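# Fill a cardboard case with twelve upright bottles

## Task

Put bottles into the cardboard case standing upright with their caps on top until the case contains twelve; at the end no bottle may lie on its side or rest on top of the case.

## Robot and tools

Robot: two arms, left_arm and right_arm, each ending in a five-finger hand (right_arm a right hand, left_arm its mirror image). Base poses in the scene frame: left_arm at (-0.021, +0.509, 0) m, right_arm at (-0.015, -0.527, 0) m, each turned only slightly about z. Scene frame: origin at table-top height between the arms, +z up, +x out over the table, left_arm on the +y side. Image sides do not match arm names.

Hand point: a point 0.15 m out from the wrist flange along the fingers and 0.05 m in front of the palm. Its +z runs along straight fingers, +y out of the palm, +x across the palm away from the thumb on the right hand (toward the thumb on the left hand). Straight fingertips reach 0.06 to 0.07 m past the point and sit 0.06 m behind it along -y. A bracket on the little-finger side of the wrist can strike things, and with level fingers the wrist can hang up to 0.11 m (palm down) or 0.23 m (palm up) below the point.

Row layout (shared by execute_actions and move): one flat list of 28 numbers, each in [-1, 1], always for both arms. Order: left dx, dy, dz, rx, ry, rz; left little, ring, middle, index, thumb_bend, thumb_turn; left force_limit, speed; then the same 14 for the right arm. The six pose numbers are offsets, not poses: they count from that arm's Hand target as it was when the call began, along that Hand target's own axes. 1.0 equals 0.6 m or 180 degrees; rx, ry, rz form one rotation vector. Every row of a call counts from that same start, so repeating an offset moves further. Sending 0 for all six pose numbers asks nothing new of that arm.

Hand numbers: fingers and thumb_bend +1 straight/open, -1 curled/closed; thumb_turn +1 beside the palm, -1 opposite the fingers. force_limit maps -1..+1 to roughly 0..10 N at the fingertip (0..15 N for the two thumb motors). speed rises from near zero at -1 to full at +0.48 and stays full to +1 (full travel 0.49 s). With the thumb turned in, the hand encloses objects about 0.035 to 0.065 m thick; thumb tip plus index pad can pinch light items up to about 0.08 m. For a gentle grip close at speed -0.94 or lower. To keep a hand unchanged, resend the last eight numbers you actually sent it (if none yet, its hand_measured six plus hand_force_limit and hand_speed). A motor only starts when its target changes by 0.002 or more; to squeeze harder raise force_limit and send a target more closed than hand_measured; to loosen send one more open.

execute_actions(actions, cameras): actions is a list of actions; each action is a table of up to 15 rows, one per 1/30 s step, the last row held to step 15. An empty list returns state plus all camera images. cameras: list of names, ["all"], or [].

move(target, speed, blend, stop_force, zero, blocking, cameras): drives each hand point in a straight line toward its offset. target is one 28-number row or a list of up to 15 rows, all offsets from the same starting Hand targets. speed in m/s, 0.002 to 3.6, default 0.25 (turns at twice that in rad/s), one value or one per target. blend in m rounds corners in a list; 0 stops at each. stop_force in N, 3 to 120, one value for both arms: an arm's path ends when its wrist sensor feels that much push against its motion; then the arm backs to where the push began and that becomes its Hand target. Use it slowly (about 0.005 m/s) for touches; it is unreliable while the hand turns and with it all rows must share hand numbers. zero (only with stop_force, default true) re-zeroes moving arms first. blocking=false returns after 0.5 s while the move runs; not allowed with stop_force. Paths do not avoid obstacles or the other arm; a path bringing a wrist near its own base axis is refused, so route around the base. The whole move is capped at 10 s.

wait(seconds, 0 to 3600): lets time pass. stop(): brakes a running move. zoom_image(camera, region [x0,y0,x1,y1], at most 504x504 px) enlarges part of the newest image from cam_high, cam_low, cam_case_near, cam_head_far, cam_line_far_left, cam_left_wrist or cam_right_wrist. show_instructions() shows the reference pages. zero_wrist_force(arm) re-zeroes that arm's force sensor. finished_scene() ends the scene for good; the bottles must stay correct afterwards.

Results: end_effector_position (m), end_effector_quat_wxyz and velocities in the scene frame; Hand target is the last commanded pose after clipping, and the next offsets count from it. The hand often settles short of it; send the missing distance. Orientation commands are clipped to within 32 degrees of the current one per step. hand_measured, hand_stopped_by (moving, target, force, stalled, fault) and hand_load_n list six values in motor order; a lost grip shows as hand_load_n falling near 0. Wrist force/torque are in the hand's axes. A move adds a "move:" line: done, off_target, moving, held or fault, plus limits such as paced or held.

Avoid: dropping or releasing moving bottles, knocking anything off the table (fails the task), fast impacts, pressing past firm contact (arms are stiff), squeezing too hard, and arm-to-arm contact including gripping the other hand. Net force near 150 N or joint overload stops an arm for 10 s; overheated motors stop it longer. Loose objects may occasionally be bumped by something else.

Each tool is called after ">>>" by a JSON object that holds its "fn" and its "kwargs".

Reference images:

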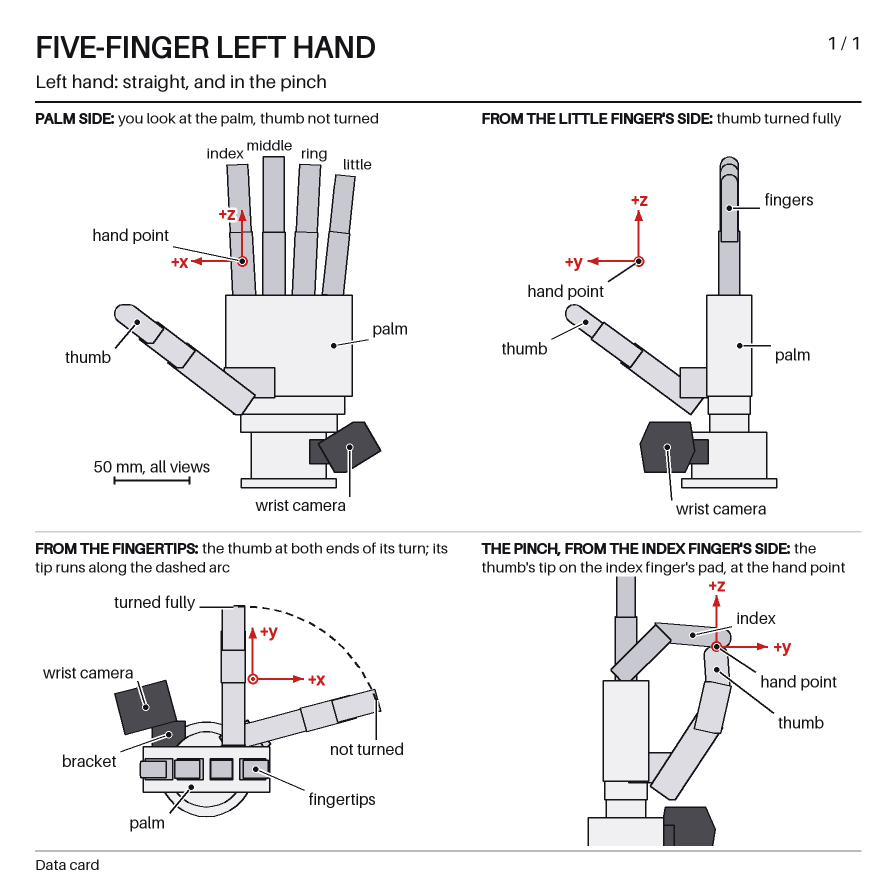

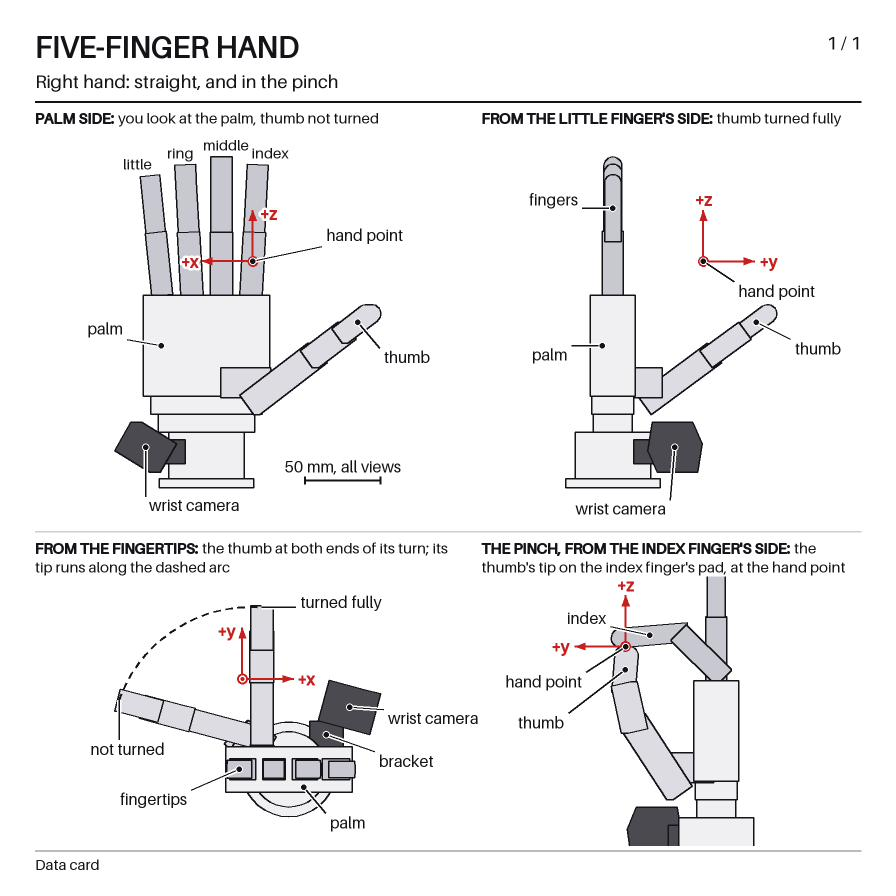

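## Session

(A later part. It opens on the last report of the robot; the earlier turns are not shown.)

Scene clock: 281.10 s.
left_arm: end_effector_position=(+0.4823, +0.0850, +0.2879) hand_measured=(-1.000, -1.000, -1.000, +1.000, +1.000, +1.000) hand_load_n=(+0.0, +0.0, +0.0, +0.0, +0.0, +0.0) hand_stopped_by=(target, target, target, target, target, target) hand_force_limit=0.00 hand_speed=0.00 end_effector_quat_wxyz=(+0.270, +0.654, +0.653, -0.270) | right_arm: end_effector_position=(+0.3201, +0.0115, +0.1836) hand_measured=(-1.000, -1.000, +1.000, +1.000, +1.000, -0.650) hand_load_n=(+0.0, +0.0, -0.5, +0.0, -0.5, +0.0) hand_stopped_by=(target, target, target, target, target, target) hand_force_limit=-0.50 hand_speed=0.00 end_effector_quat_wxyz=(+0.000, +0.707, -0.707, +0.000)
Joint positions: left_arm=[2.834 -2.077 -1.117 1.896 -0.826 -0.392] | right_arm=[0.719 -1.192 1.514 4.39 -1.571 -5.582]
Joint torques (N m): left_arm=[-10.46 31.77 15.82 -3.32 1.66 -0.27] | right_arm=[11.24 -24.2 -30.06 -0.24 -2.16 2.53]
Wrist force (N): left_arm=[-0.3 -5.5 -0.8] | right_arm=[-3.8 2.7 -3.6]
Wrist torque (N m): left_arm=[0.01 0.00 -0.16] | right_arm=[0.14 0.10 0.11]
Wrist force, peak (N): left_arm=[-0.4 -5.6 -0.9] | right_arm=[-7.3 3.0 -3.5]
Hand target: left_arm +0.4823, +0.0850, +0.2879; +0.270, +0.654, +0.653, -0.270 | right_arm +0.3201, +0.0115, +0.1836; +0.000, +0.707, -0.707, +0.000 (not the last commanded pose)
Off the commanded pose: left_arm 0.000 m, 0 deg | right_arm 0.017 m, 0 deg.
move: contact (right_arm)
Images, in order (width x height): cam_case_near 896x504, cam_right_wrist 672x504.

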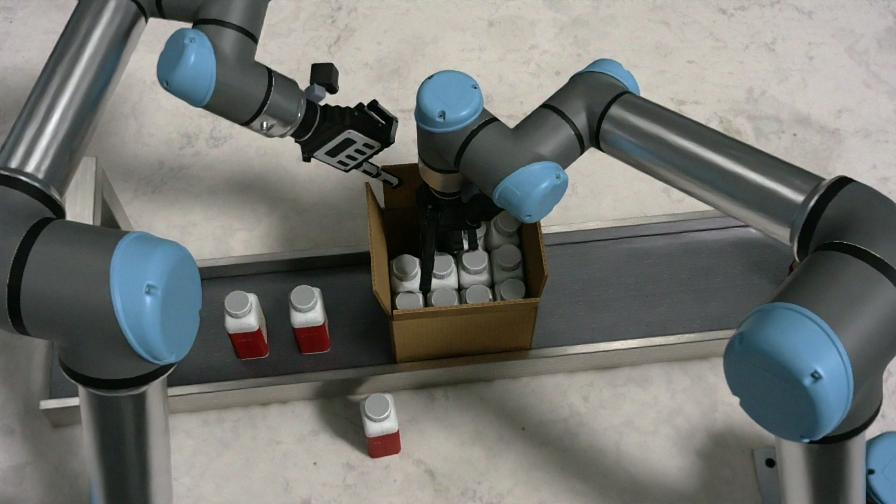

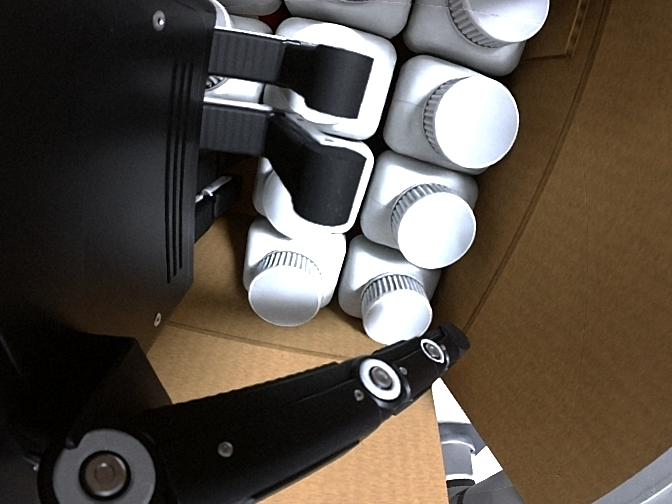

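>>> {"fn": "move", "kwargs": {"target": [[0,0,0,0,0,0,-1,-1,-1,1,1,1,0,0,-0.00667,0,0,0,0,0,-1,-1,1,1,1,-0.65,-0.5,0],[0,0,0,0,0,0,-1,-1,-1,1,1,1,0,0,-0.00667,0,-0.3333,0,0,0,-1,-1,1,1,1,-0.65,-0.5,0],[0,0,0,0,0,0,-1,-1,-1,1,1,1,0,0,0.05667,-0.0765,-0.3333,0,0,0.5,-1,-1,-1,1,1,-0.65,-0.5,0],[0,0,0,0,0,0,-1,-1,-1,1,1,1,0,0,0.05667,-0.0765,-0.11067,0,0,0.5,-1,-1,-1,1,1,-0.65,-0.5,0]], "speed": [0.03, 0.2, 0.4, 0.12], "cameras": ["cam_case_near", "cam_right_wrist", "cam_high"]}}

>>> {"fn": "zoom_image", "kwargs": {"camera": "cam_case_near", "region": [350, 90, 570, 310]}}

Scene clock: 289.30 s.
left_arm: end_effector_position=(+0.4823, +0.0850, +0.2879) hand_measured=(-1.000, -1.000, -1.000, +1.000, +1.000, +1.000) hand_load_n=(+0.0, +0.5, +0.0, +0.0, +0.0, +0.0) hand_stopped_by=(target, target, target, target, target, target) hand_force_limit=0.00 hand_speed=0.00 end_effector_quat_wxyz=(+0.270, +0.654, +0.653, -0.270) | right_arm: end_effector_position=(+0.3660, -0.0225, +0.2500) hand_measured=(-1.000, -1.000, -1.000, +1.000, +1.000, -0.650) hand_load_n=(+0.0, +0.0, +0.0, +0.0, +0.0, +0.0) hand_stopped_by=(target, target, target, target, target, target) hand_force_limit=-0.50 hand_speed=0.00 end_effector_quat_wxyz=(+0.000, +0.000, +1.000, +0.000)
Joint positions: left_arm=[2.834 -2.077 -1.117 1.896 -0.826 -0.392] | right_arm=[0.684 -1.414 1.626 4.5 -1.571 -4.047]
Joint torques (N m): left_arm=[-10.35 32.15 13.87 -3.3 1.66 -0.3] | right_arm=[-0.62 -42.67 -13.89 -3.89 1.03 0.4]
Wrist force (N): left_arm=[-0.5 -5.6 -0.8] | right_arm=[0.3 3.0 -3.5]
Wrist torque (N m): left_arm=[-0.02 0.03 -0.16] | right_arm=[0.20 0.06 0.30]
Wrist force, peak (N): left_arm=[-0.2 -5.8 -1.0] | right_arm=[-3.9 2.8 -4.0]
Hand target: left_arm +0.4823, +0.0850, +0.2879; +0.270, +0.654, +0.653, -0.270 | right_arm +0.3660, -0.0225, +0.2500; +0.000, +0.000, +1.000, +0.000
Off the commanded pose: left_arm 0.000 m, 0 deg | right_arm 0.000 m, 0 deg.
move: done
Images, in order (width x height): cam_high 896x504, cam_case_near 896x504, cam_right_wrist 672x504.

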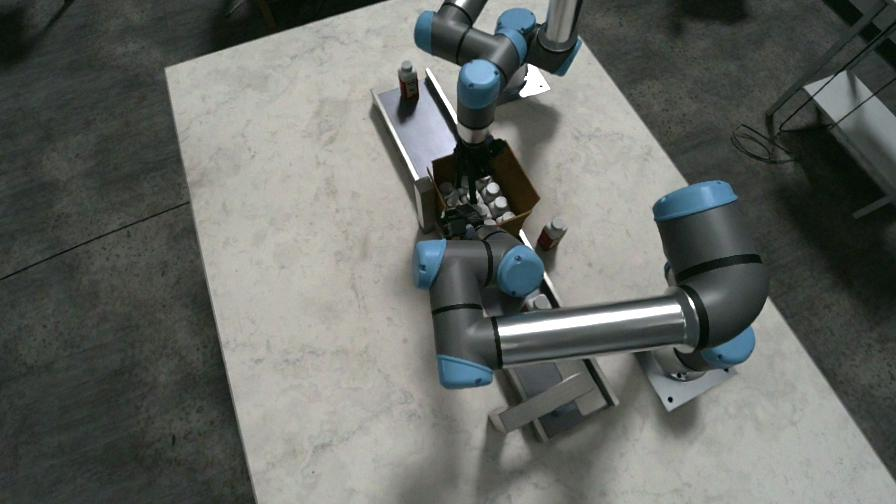

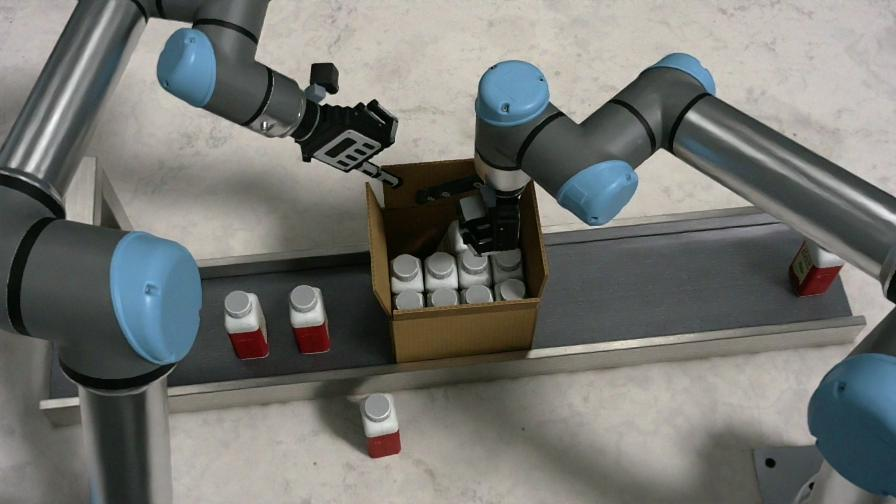

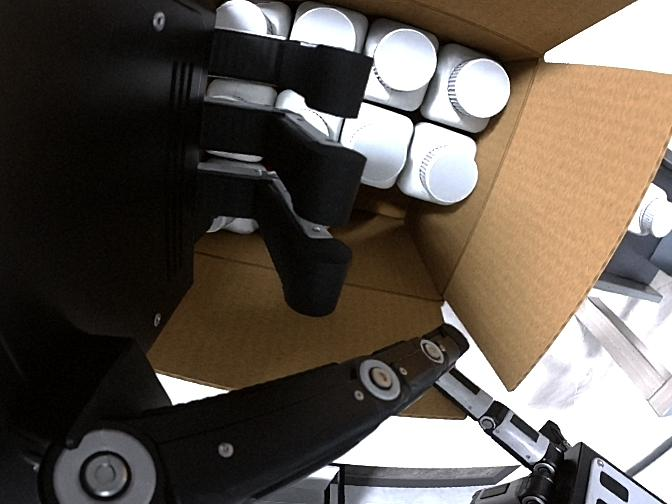

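Scaled by 2.291 from the camera's image (finer frame: 1280x720).

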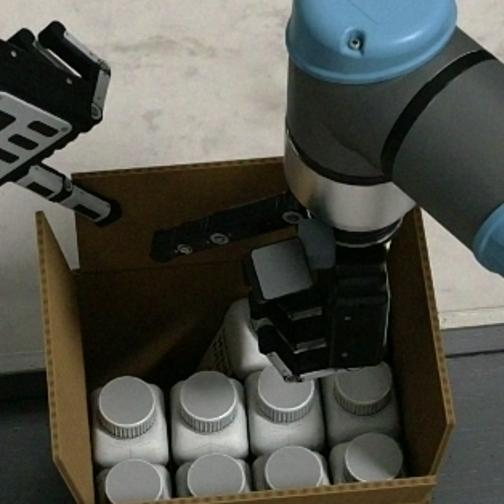

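>>> {"fn": "move", "kwargs": {"target": [0,0,0,0,0,0,-1,-1,-1,1,1,1,0,0,0,0,0.06333,0,0,0,-1,-1,-1,1,1,-0.65,-0.5,0], "speed": 0.02, "stop_force": 3, "cameras": ["cam_case_near", "cam_right_wrist", "cam_high"]}}

>>> {"fn": "zoom_image", "kwargs": {"camera": "cam_case_near", "region": [350, 90, 570, 310]}}

Scene clock: 292.07 s.
left_arm: end_effector_position=(+0.4823, +0.0850, +0.2879) hand_measured=(-1.000, -1.000, -1.000, +1.000, +1.000, +1.000) hand_load_n=(+0.5, +0.0, +0.0, +0.5, +0.0, +0.0) hand_stopped_by=(target, target, target, target, target, target) hand_force_limit=0.00 hand_speed=0.00 end_effector_quat_wxyz=(+0.270, +0.654, +0.653, -0.270) | right_arm: end_effector_position=(+0.3660, -0.0225, +0.2204) hand_measured=(-1.000, -1.000, -1.000, +1.000, +1.000, -0.650) hand_load_n=(+0.0, +0.0, +0.0, -2.0, +0.0, +0.0) hand_stopped_by=(target, target, target, target, target, target) hand_force_limit=-0.50 hand_speed=0.00 end_effector_quat_wxyz=(+0.000, +0.000, +1.000, +0.000)
Joint positions: left_arm=[2.834 -2.077 -1.117 1.896 -0.826 -0.392] | right_arm=[0.684 -1.397 1.684 4.425 -1.571 -4.047]
Joint torques (N m): left_arm=[-11.61 31.89 13.1 -3.27 1.58 -0.18] | right_arm=[9.9 -41.66 -24.69 -3.19 -0.71 -2.03]
Wrist force (N): left_arm=[-0.4 -5.4 -0.9] | right_arm=[1.1 5.0 -6.9]
Wrist torque (N m): left_arm=[0.03 0.02 -0.16] | right_arm=[0.42 0.19 0.35]
Wrist force, peak (N): left_arm=[-0.6 -5.7 -0.9] | right_arm=[1.8 4.9 -8.9]
Hand target: left_arm +0.4823, +0.0850, +0.2879; +0.270, +0.654, +0.653, -0.270 | right_arm +0.3660, -0.0225, +0.2204; +0.000, +0.000, +1.000, +0.000 (not the last commanded pose)
Off the commanded pose: left_arm 0.000 m, 0 deg | right_arm 0.008 m, 0 deg.
move: contact (right_arm)
Images, in order (width x height): cam_high 896x504, cam_case_near 896x504, cam_right_wrist 672x504.

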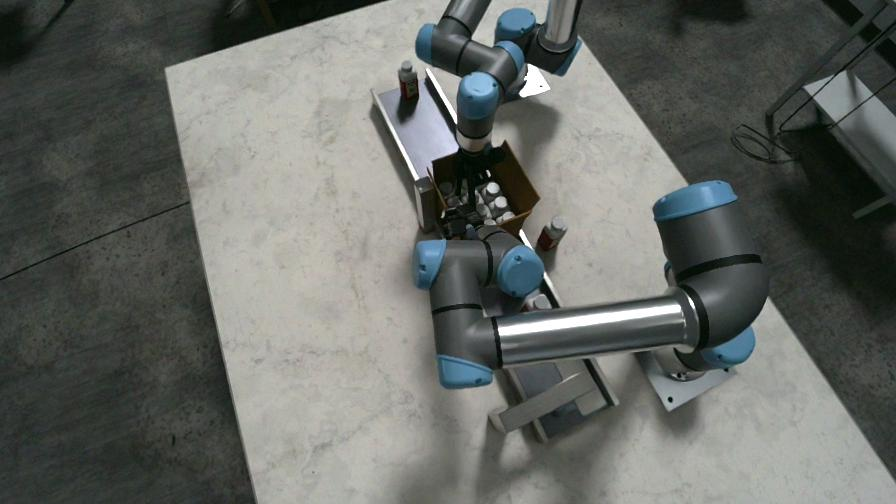

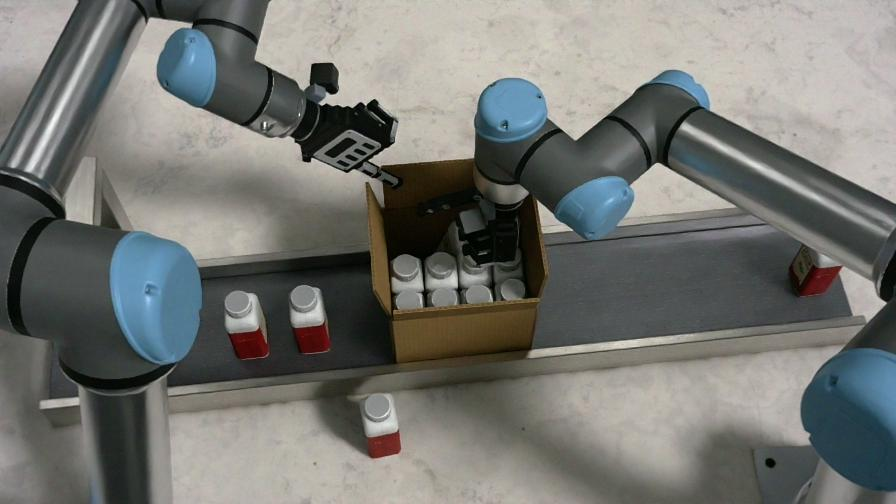

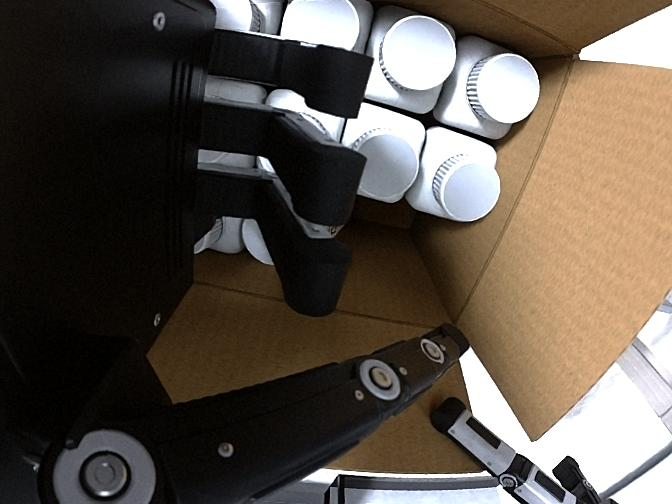

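Scaled by 2.291 from the camera's image (finer frame: 1280x720).

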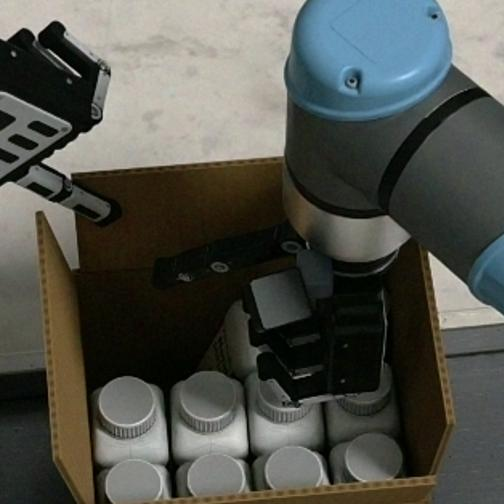

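>>> {"fn": "move", "kwargs": {"target": [[0,0,0,0,0,0,-1,-1,-1,1,1,1,0,0,0,0,-0.005,0,0,0,-1,-1,-1,1,1,-0.65,-0.5,0],[0,0,0,0,0,0,-1,-1,-1,1,1,1,0,0,-0.01667,0,-0.005,0,0,0,-1,-1,-1,1,1,-0.65,-0.5,0],[0,0,0,0,0,0,-1,-1,-1,1,1,1,0,0,-0.01667,0.025,-0.005,0,0,0,-1,-1,-1,1,1,-0.65,-0.5,0]], "speed": 0.02, "stop_force": 5, "cameras": ["cam_case_near", "cam_right_wrist", "cam_high"]}}

>>> {"fn": "zoom_image", "kwargs": {"camera": "cam_case_near", "region": [350, 90, 570, 310]}}

Scene clock: 295.00 s.
left_arm: end_effector_position=(+0.4823, +0.0850, +0.2879) hand_measured=(-1.000, -1.000, -1.000, +1.000, +1.000, +1.000) hand_load_n=(+0.5, +0.0, +0.0, +0.5, +0.0, +0.0) hand_stopped_by=(target, target, target, target, target, target) hand_force_limit=0.00 hand_speed=0.00 end_effector_quat_wxyz=(+0.270, +0.654, +0.653, -0.270) | right_arm: end_effector_position=(+0.3760, -0.0075, +0.2234) hand_measured=(-1.000, -1.000, -1.000, +1.000, +1.000, -0.650) hand_load_n=(+0.0, +0.0, +0.0, +0.0, +0.0, -0.5) hand_stopped_by=(target, target, target, target, target, target) hand_force_limit=-0.50 hand_speed=0.00 end_effector_quat_wxyz=(+0.000, +0.000, +1.000, +0.000)
Joint positions: left_arm=[2.834 -2.077 -1.117 1.896 -0.826 -0.392] | right_arm=[0.693 -1.357 1.627 4.442 -1.571 -4.037]
Joint torques (N m): left_arm=[-10.3 31.71 11.79 -3.34 1.56 -0.2] | right_arm=[-15.05 -44.55 -13.32 -3.68 1.05 -2.01]
Wrist force (N): left_arm=[-0.4 -5.5 -0.7] | right_arm=[-0.1 2.4 -3.6]
Wrist torque (N m): left_arm=[0.00 0.01 -0.16] | right_arm=[0.16 0.16 0.20]
Wrist force, peak (N): left_arm=[-0.2 -5.7 -0.9] | right_arm=[2.8 3.8 -7.7]
Hand target: left_arm +0.4823, +0.0850, +0.2879; +0.270, +0.654, +0.653, -0.270 | right_arm +0.3760, -0.0075, +0.2234; +0.000, +0.000, +1.000, +0.000
Off the commanded pose: left_arm 0.000 m, 0 deg | right_arm 0.000 m, 0 deg.
move: done
Images, in order (width x height): cam_high 896x504, cam_case_near 896x504, cam_right_wrist 672x504.

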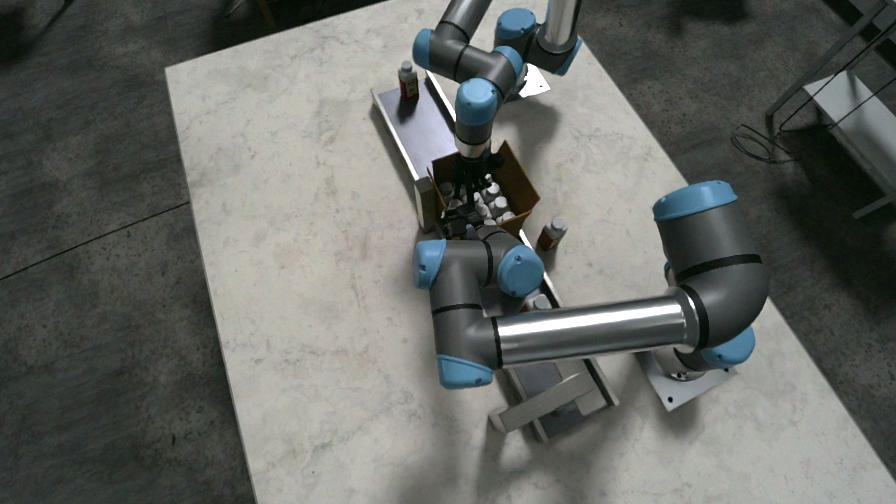

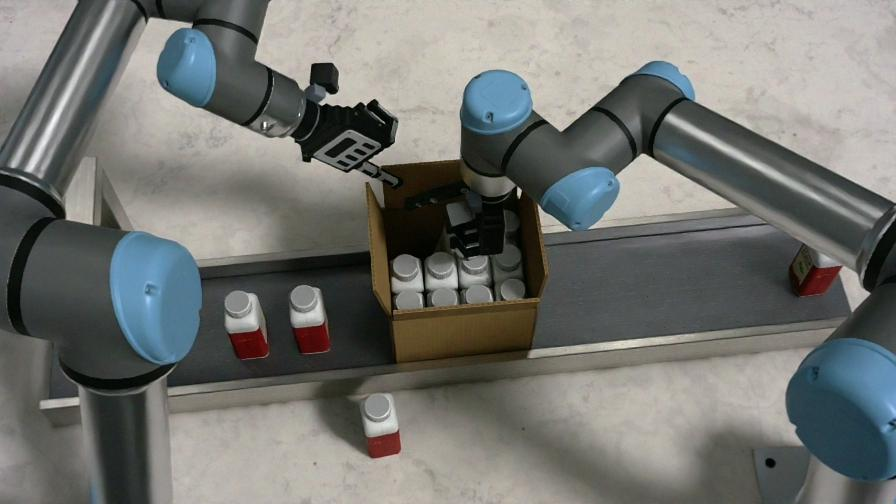

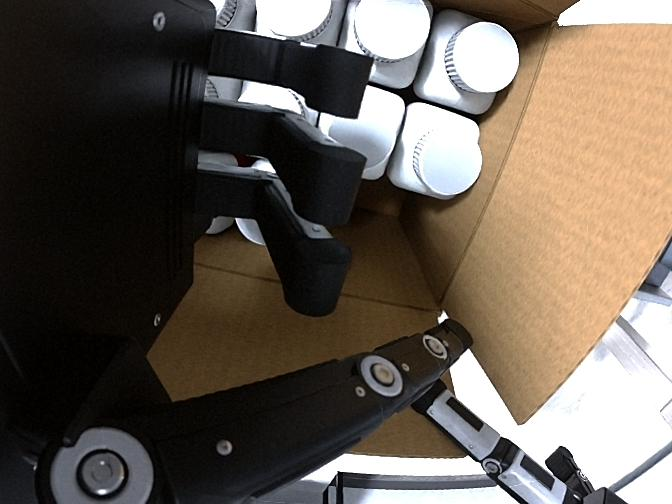

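Scaled by 2.291 from the camera's image (finer frame: 1280x720).

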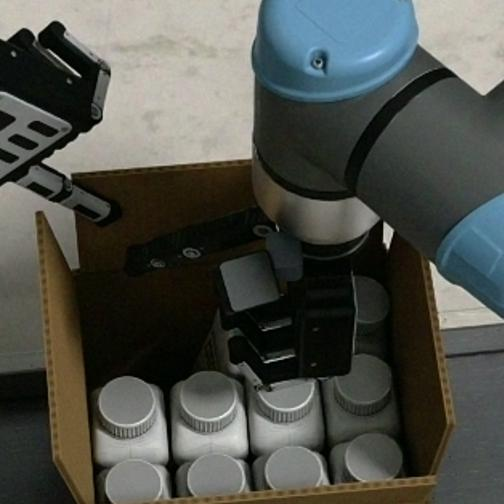

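>>> {"fn": "execute_actions", "kwargs": {"actions": []}}

Scene clock: 295.77 s.
left_arm: end_effector_position=(+0.4823, +0.0850, +0.2879) hand_measured=(-1.000, -1.000, -1.000, +1.000, +1.000, +1.000) hand_load_n=(+0.0, +0.0, +0.0, +0.5, +0.0, +0.0) hand_stopped_by=(target, target, target, target, target, target) hand_force_limit=0.00 hand_speed=0.00 end_effector_quat_wxyz=(+0.270, +0.654, +0.653, -0.270) | right_arm: end_effector_position=(+0.3760, -0.0075, +0.2234) hand_measured=(-1.000, -1.000, -1.000, +1.000, +1.000, -0.650) hand_load_n=(+0.0, +0.0, +0.0, +0.0, +0.0, +0.0) hand_stopped_by=(target, target, target, target, target, target) hand_force_limit=-0.50 hand_speed=0.00 end_effector_quat_wxyz=(+0.000, +0.000, +1.000, +0.000)
Joint positions: left_arm=[2.834 -2.077 -1.117 1.896 -0.826 -0.392] | right_arm=[0.693 -1.357 1.627 4.442 -1.571 -4.037]
Joint velocities: within noise
Joint torques (N m): left_arm=[-10.19 32.32 11.97 -3.34 1.6 -0.08] | right_arm=[-14.65 -44.22 -13.12 -3.45 1.18 -1.95]
Wrist force (N): left_arm=[-0.5 -5.5 -0.7] | right_arm=[-0.3 2.1 -3.5]
Wrist torque (N m): left_arm=[0.01 0.03 -0.17] | right_arm=[0.12 0.19 0.19]
Wrist force, peak (N): left_arm=[-0.3 -5.7 -0.7] | right_arm=[-0.4 2.4 -3.8]
Hand target: left_arm +0.4823, +0.0850, +0.2879; +0.270, +0.654, +0.653, -0.270 | right_arm +0.3760, -0.0075, +0.2234; +0.000, +0.000, +1.000, +0.000
Off the commanded pose: left_arm 0.000 m, 0 deg | right_arm 0.000 m, 0 deg.

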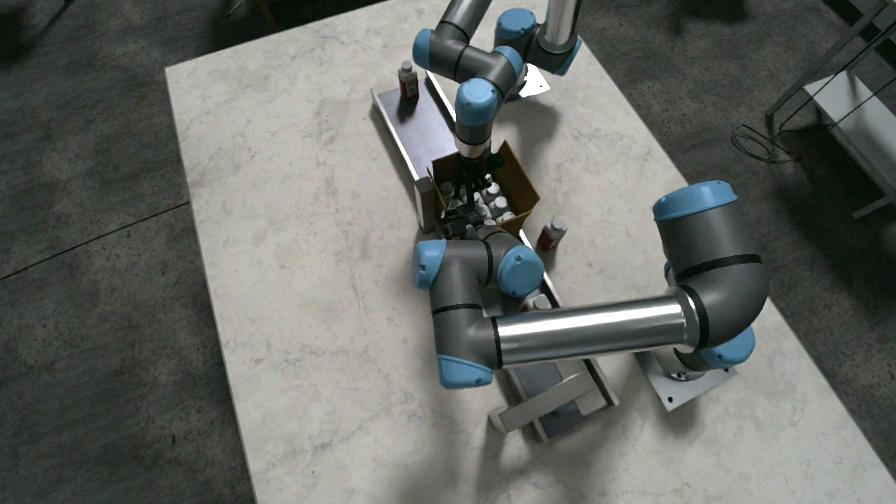

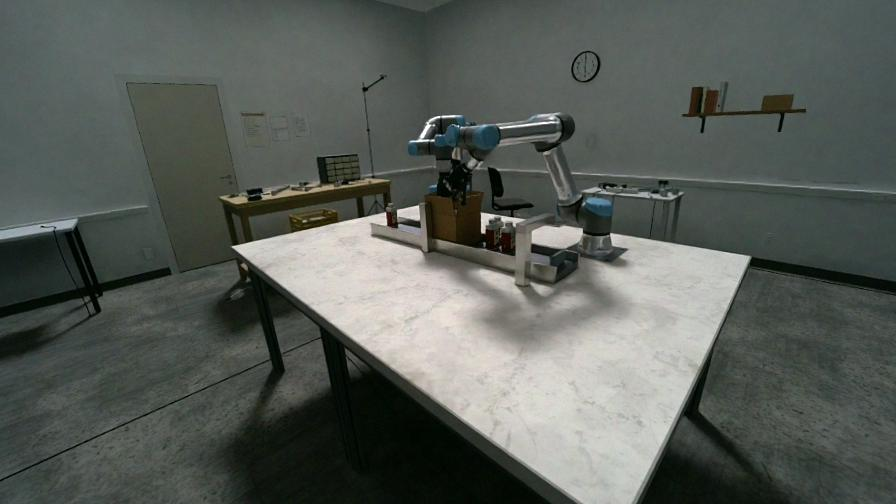

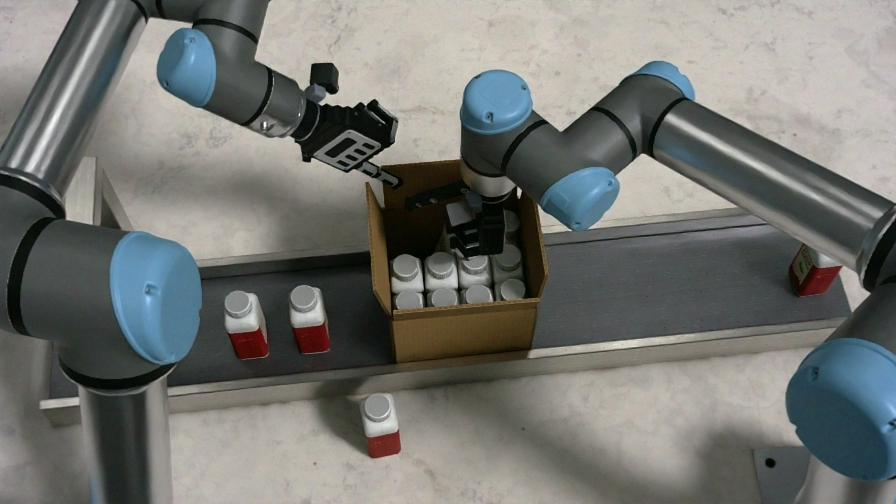

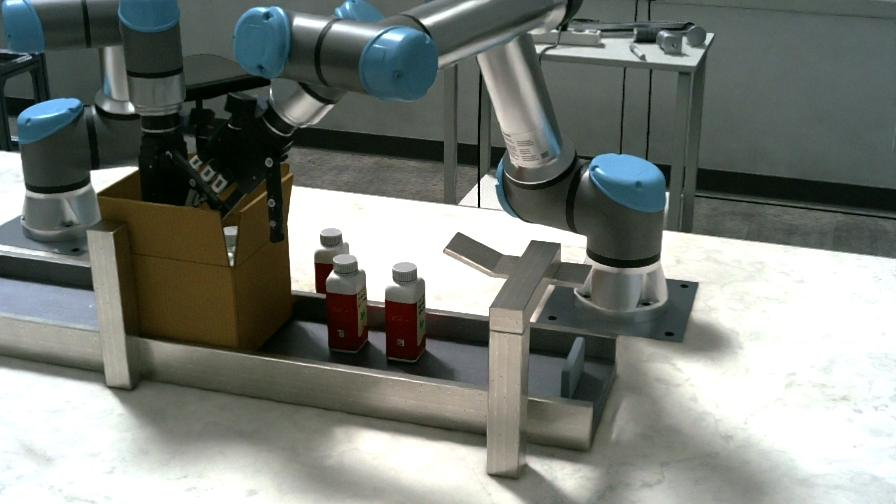

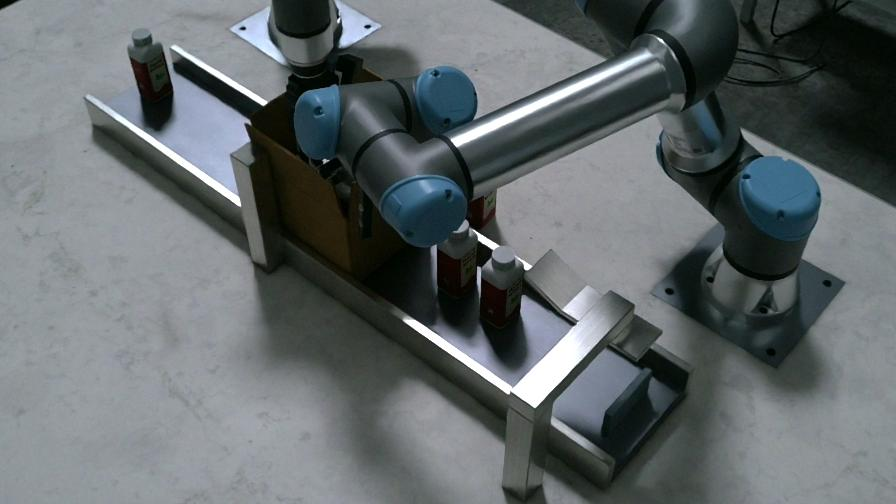

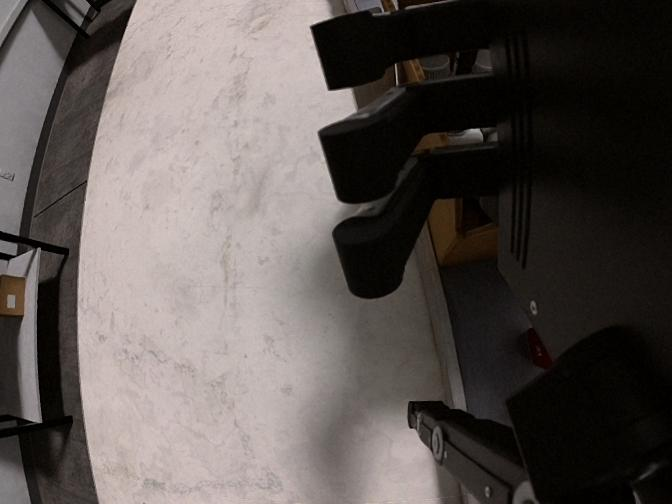

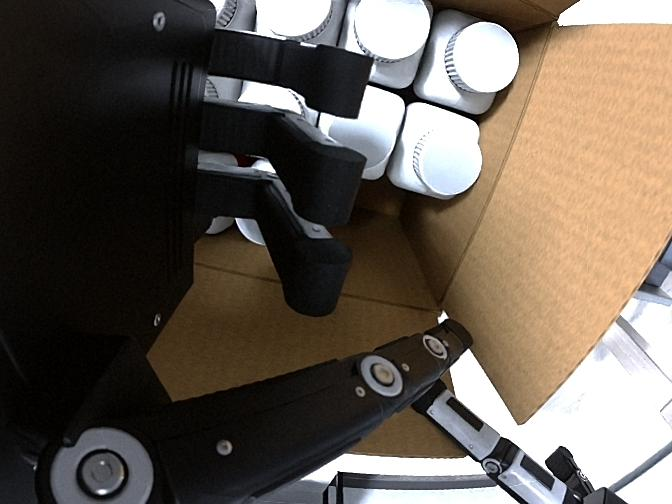

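>>> {"fn": "zoom_image", "kwargs": {"camera": "cam_case_near", "region": [360, 140, 560, 370]}}

>>> {"fn": "zoom_image", "kwargs": {"camera": "cam_right_wrist", "region": [180, 60, 520, 360]}}

Scaled by 2.191 from the camera's image (finer frame: 1280x720).

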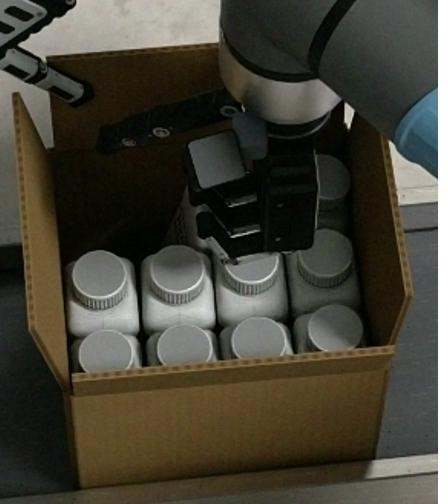

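Scaled by 1.482 from the camera's image (finer frame: 960x720).

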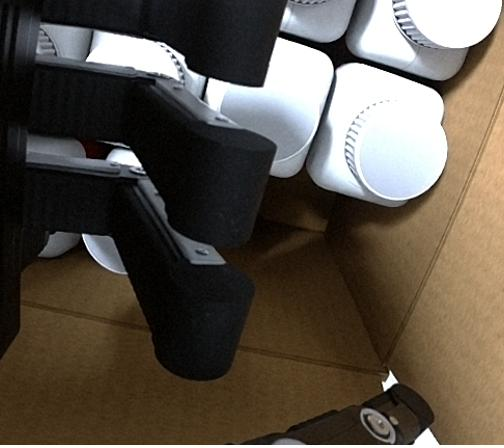

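>>> {"fn": "move", "kwargs": {"target": [0,0,0,0,0,0,-1,-1,-1,1,1,1,0,0,0,0.025,0,0,0,0,-1,-1,-1,1,1,-0.65,-0.5,0], "speed": 0.02, "stop_force": 8, "cameras": ["cam_case_near","cam_right_wrist"]}}

>>> {"fn": "zoom_image", "kwargs": {"camera": "cam_case_near", "region": [360, 140, 560, 370]}}

Scene clock: 301.10 s.
left_arm: end_effector_position=(+0.4823, +0.0850, +0.2879) hand_measured=(-1.000, -1.000, -1.000, +1.000, +1.000, +1.000) hand_load_n=(+0.0, +0.0, +0.0, +0.0, +0.0, +0.0) hand_stopped_by=(target, target, target, target, target, target) hand_force_limit=0.00 hand_speed=0.00 end_effector_quat_wxyz=(+0.270, +0.654, +0.653, -0.270) | right_arm: end_effector_position=(+0.3760, +0.0075, +0.2234) hand_measured=(-1.000, -1.000, -1.000, +1.000, +1.000, -0.650) hand_load_n=(+0.0, +0.0, +0.0, +0.0, +0.0, +0.0) hand_stopped_by=(target, target, target, target, target, target) hand_force_limit=-0.50 hand_speed=0.00 end_effector_quat_wxyz=(+0.000, +0.000, +1.000, +0.000)
Joint positions: left_arm=[2.834 -2.077 -1.117 1.896 -0.826 -0.392] | right_arm=[0.714 -1.33 1.593 4.449 -1.571 -4.017]
Joint torques (N m): left_arm=[-10.33 32.28 10.99 -3.22 1.49 -0.13] | right_arm=[-14.33 -44.64 -13.69 -3.38 -1.15 -2.1]
Wrist force (N): left_arm=[-0.3 -5.7 -0.8] | right_arm=[-0.5 2.2 -3.8]
Wrist torque (N m): left_arm=[-0.01 0.00 -0.16] | right_arm=[0.14 0.24 0.18]
Wrist force, peak (N): left_arm=[-0.5 -5.7 -0.6] | right_arm=[-0.2 2.0 -4.4]
Hand target: left_arm +0.4823, +0.0850, +0.2879; +0.270, +0.654, +0.653, -0.270 | right_arm +0.3760, +0.0075, +0.2234; +0.000, +0.000, +1.000, +0.000
Off the commanded pose: left_arm 0.000 m, 0 deg | right_arm 0.000 m, 0 deg.
move: done

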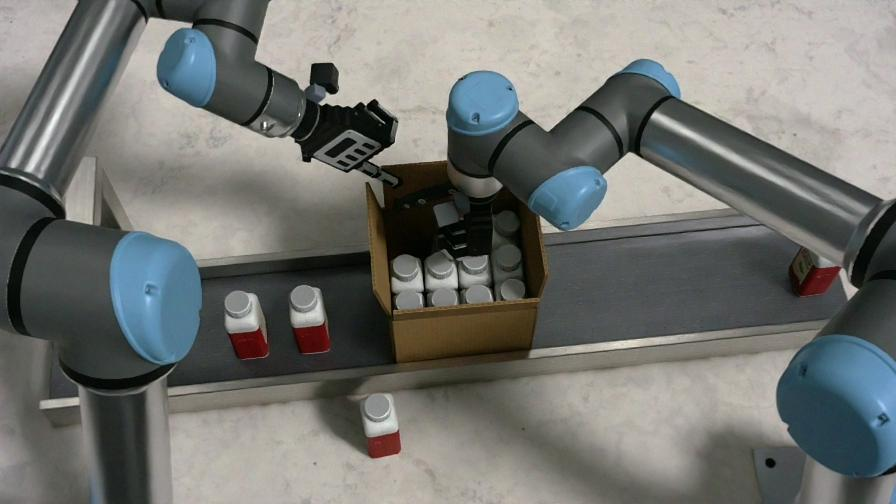

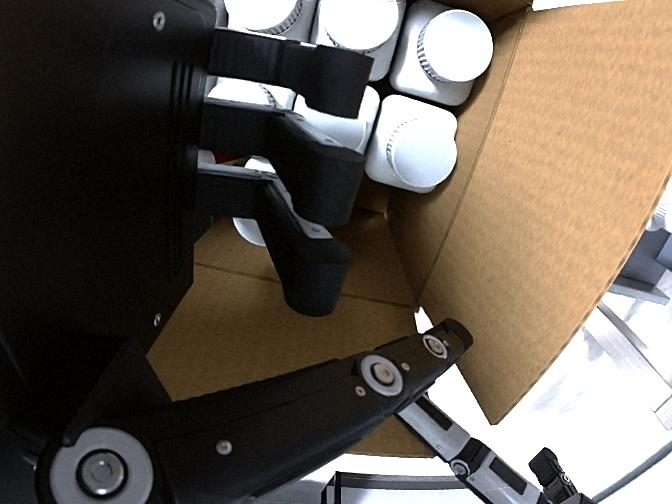

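Scaled by 2.191 from the camera's image (finer frame: 1280x720).

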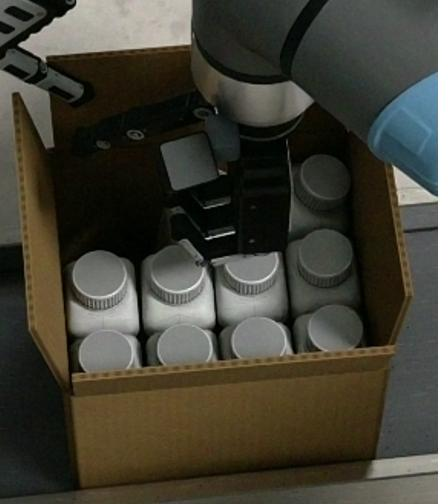

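>>> {"fn": "move", "kwargs": {"target": [[0,0,0,0,0,0,-1,-1,-1,1,1,1,0,0,0,0,-0.08,0,0,0,-1,-1,-1,1,1,-0.65,-0.5,0],[0,0,0,0,0,0,-1,-1,-1,1,1,1,0,0,0,0,-0.33,0,0,0,-1,-1,-1,1,1,-0.65,-0.5,0],[0,0,0,0,0,0,-1,-1,-1,1,1,1,0,0,0.1,-0.35,-0.36,0,0,0,-1,-1,-1,1,1,-0.65,-0.5,0]], "speed": [0.05,0.25,0.3], "blend": [0.01,0.03,0], "cameras": ["cam_case_near","cam_right_wrist"]}}

>>> {"fn": "zoom_image", "kwargs": {"camera": "cam_case_near", "region": [360, 140, 560, 370]}}

Scene clock: 304.20 s.
left_arm: end_effector_position=(+0.4823, +0.0850, +0.2879) hand_measured=(-1.000, -1.000, -1.000, +1.000, +1.000, +1.000) hand_load_n=(+0.0, +0.0, +0.0, +0.0, +0.0, +0.0) hand_stopped_by=(target, target, target, target, target, target) hand_force_limit=0.00 hand_speed=0.00 end_effector_quat_wxyz=(+0.270, +0.654, +0.653, -0.270) | right_arm: end_effector_position=(+0.3158, -0.2025, +0.4393) hand_measured=(-1.000, -1.000, -1.000, +1.000, +1.000, -0.650) hand_load_n=(+0.0, +0.0, +0.0, +0.0, +0.0, +0.0) hand_stopped_by=(target, target, target, target, target, target) hand_force_limit=-0.50 hand_speed=0.00 end_effector_quat_wxyz=(+0.000, +0.000, +1.000, +0.000)
Joint positions: left_arm=[2.834 -2.077 -1.117 1.896 -0.826 -0.392] | right_arm=[0.4 -1.805 1.512 5.004 -1.57 -4.33]
Joint torques (N m): left_arm=[-10.35 32.78 9.78 -3.27 1.39 -0.21] | right_arm=[-13.79 -23.57 -15.85 -1.59 -1.24 -2.19]
Wrist force (N): left_arm=[-0.2 -5.3 -0.7] | right_arm=[-0.5 2.5 -3.9]
Wrist torque (N m): left_arm=[0.04 -0.02 -0.15] | right_arm=[0.16 0.22 0.17]
Wrist force, peak (N): left_arm=[-0.4 -5.7 -1.1] | right_arm=[-0.6 3.7 -5.4]
Hand target: left_arm +0.4823, +0.0850, +0.2879; +0.270, +0.654, +0.653, -0.270 | right_arm +0.3158, -0.2026, +0.4393; +0.000, +0.000, +1.000, +0.000
Off the commanded pose: left_arm 0.000 m, 0 deg | right_arm 0.000 m, 0 deg.
move: done

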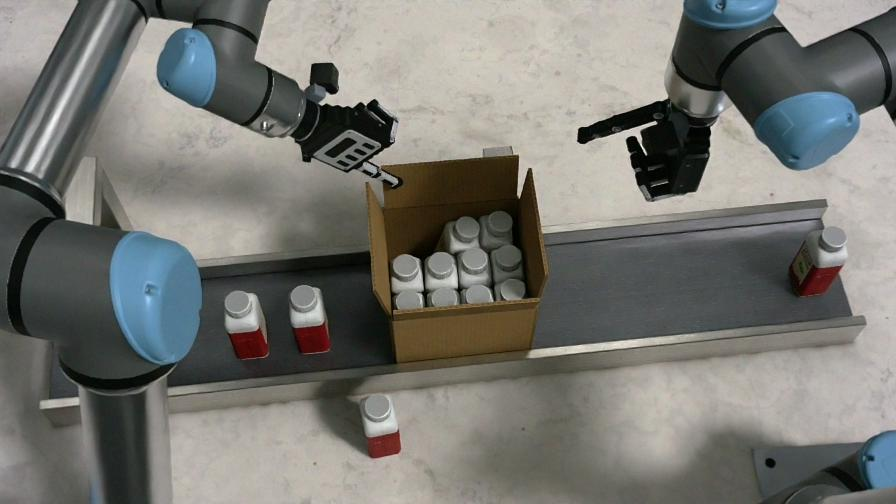

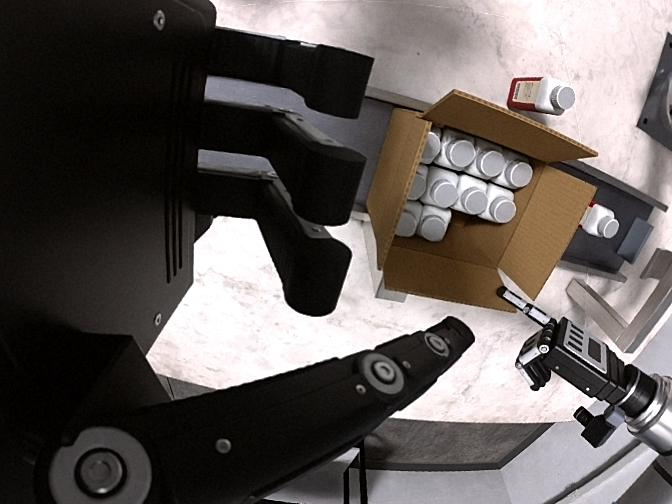

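Scaled by 2.191 from the camera's image (finer frame: 1280x720).

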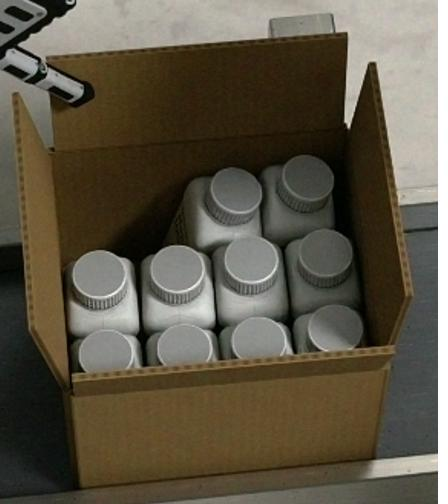

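>>> {"fn": "zoom_image", "kwargs": {"camera": "cam_case_near", "region": [420, 190, 540, 290]}}

>>> {"fn": "zoom_image", "kwargs": {"camera": "cam_right_wrist", "region": [370, 90, 570, 310]}}

Scaled by 4.200 from the camera's image (finer frame: 1280x720).

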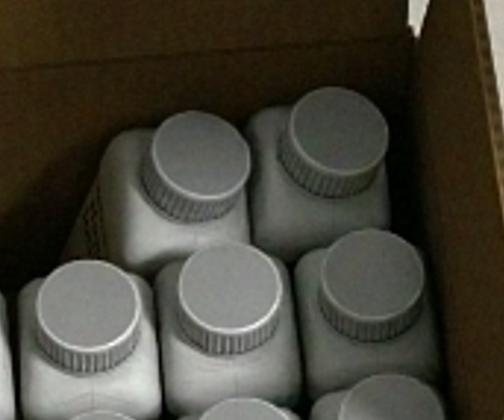

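Scaled by 2.291 from the camera's image (finer frame: 960x720).

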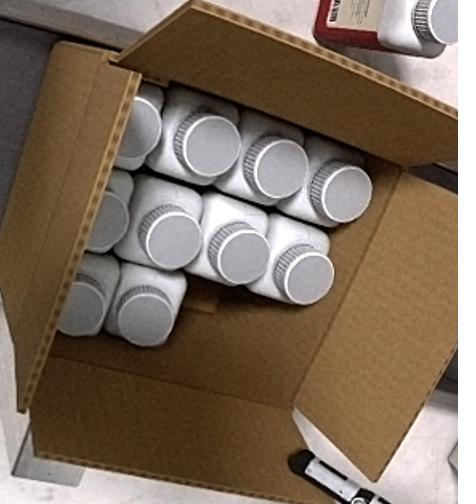

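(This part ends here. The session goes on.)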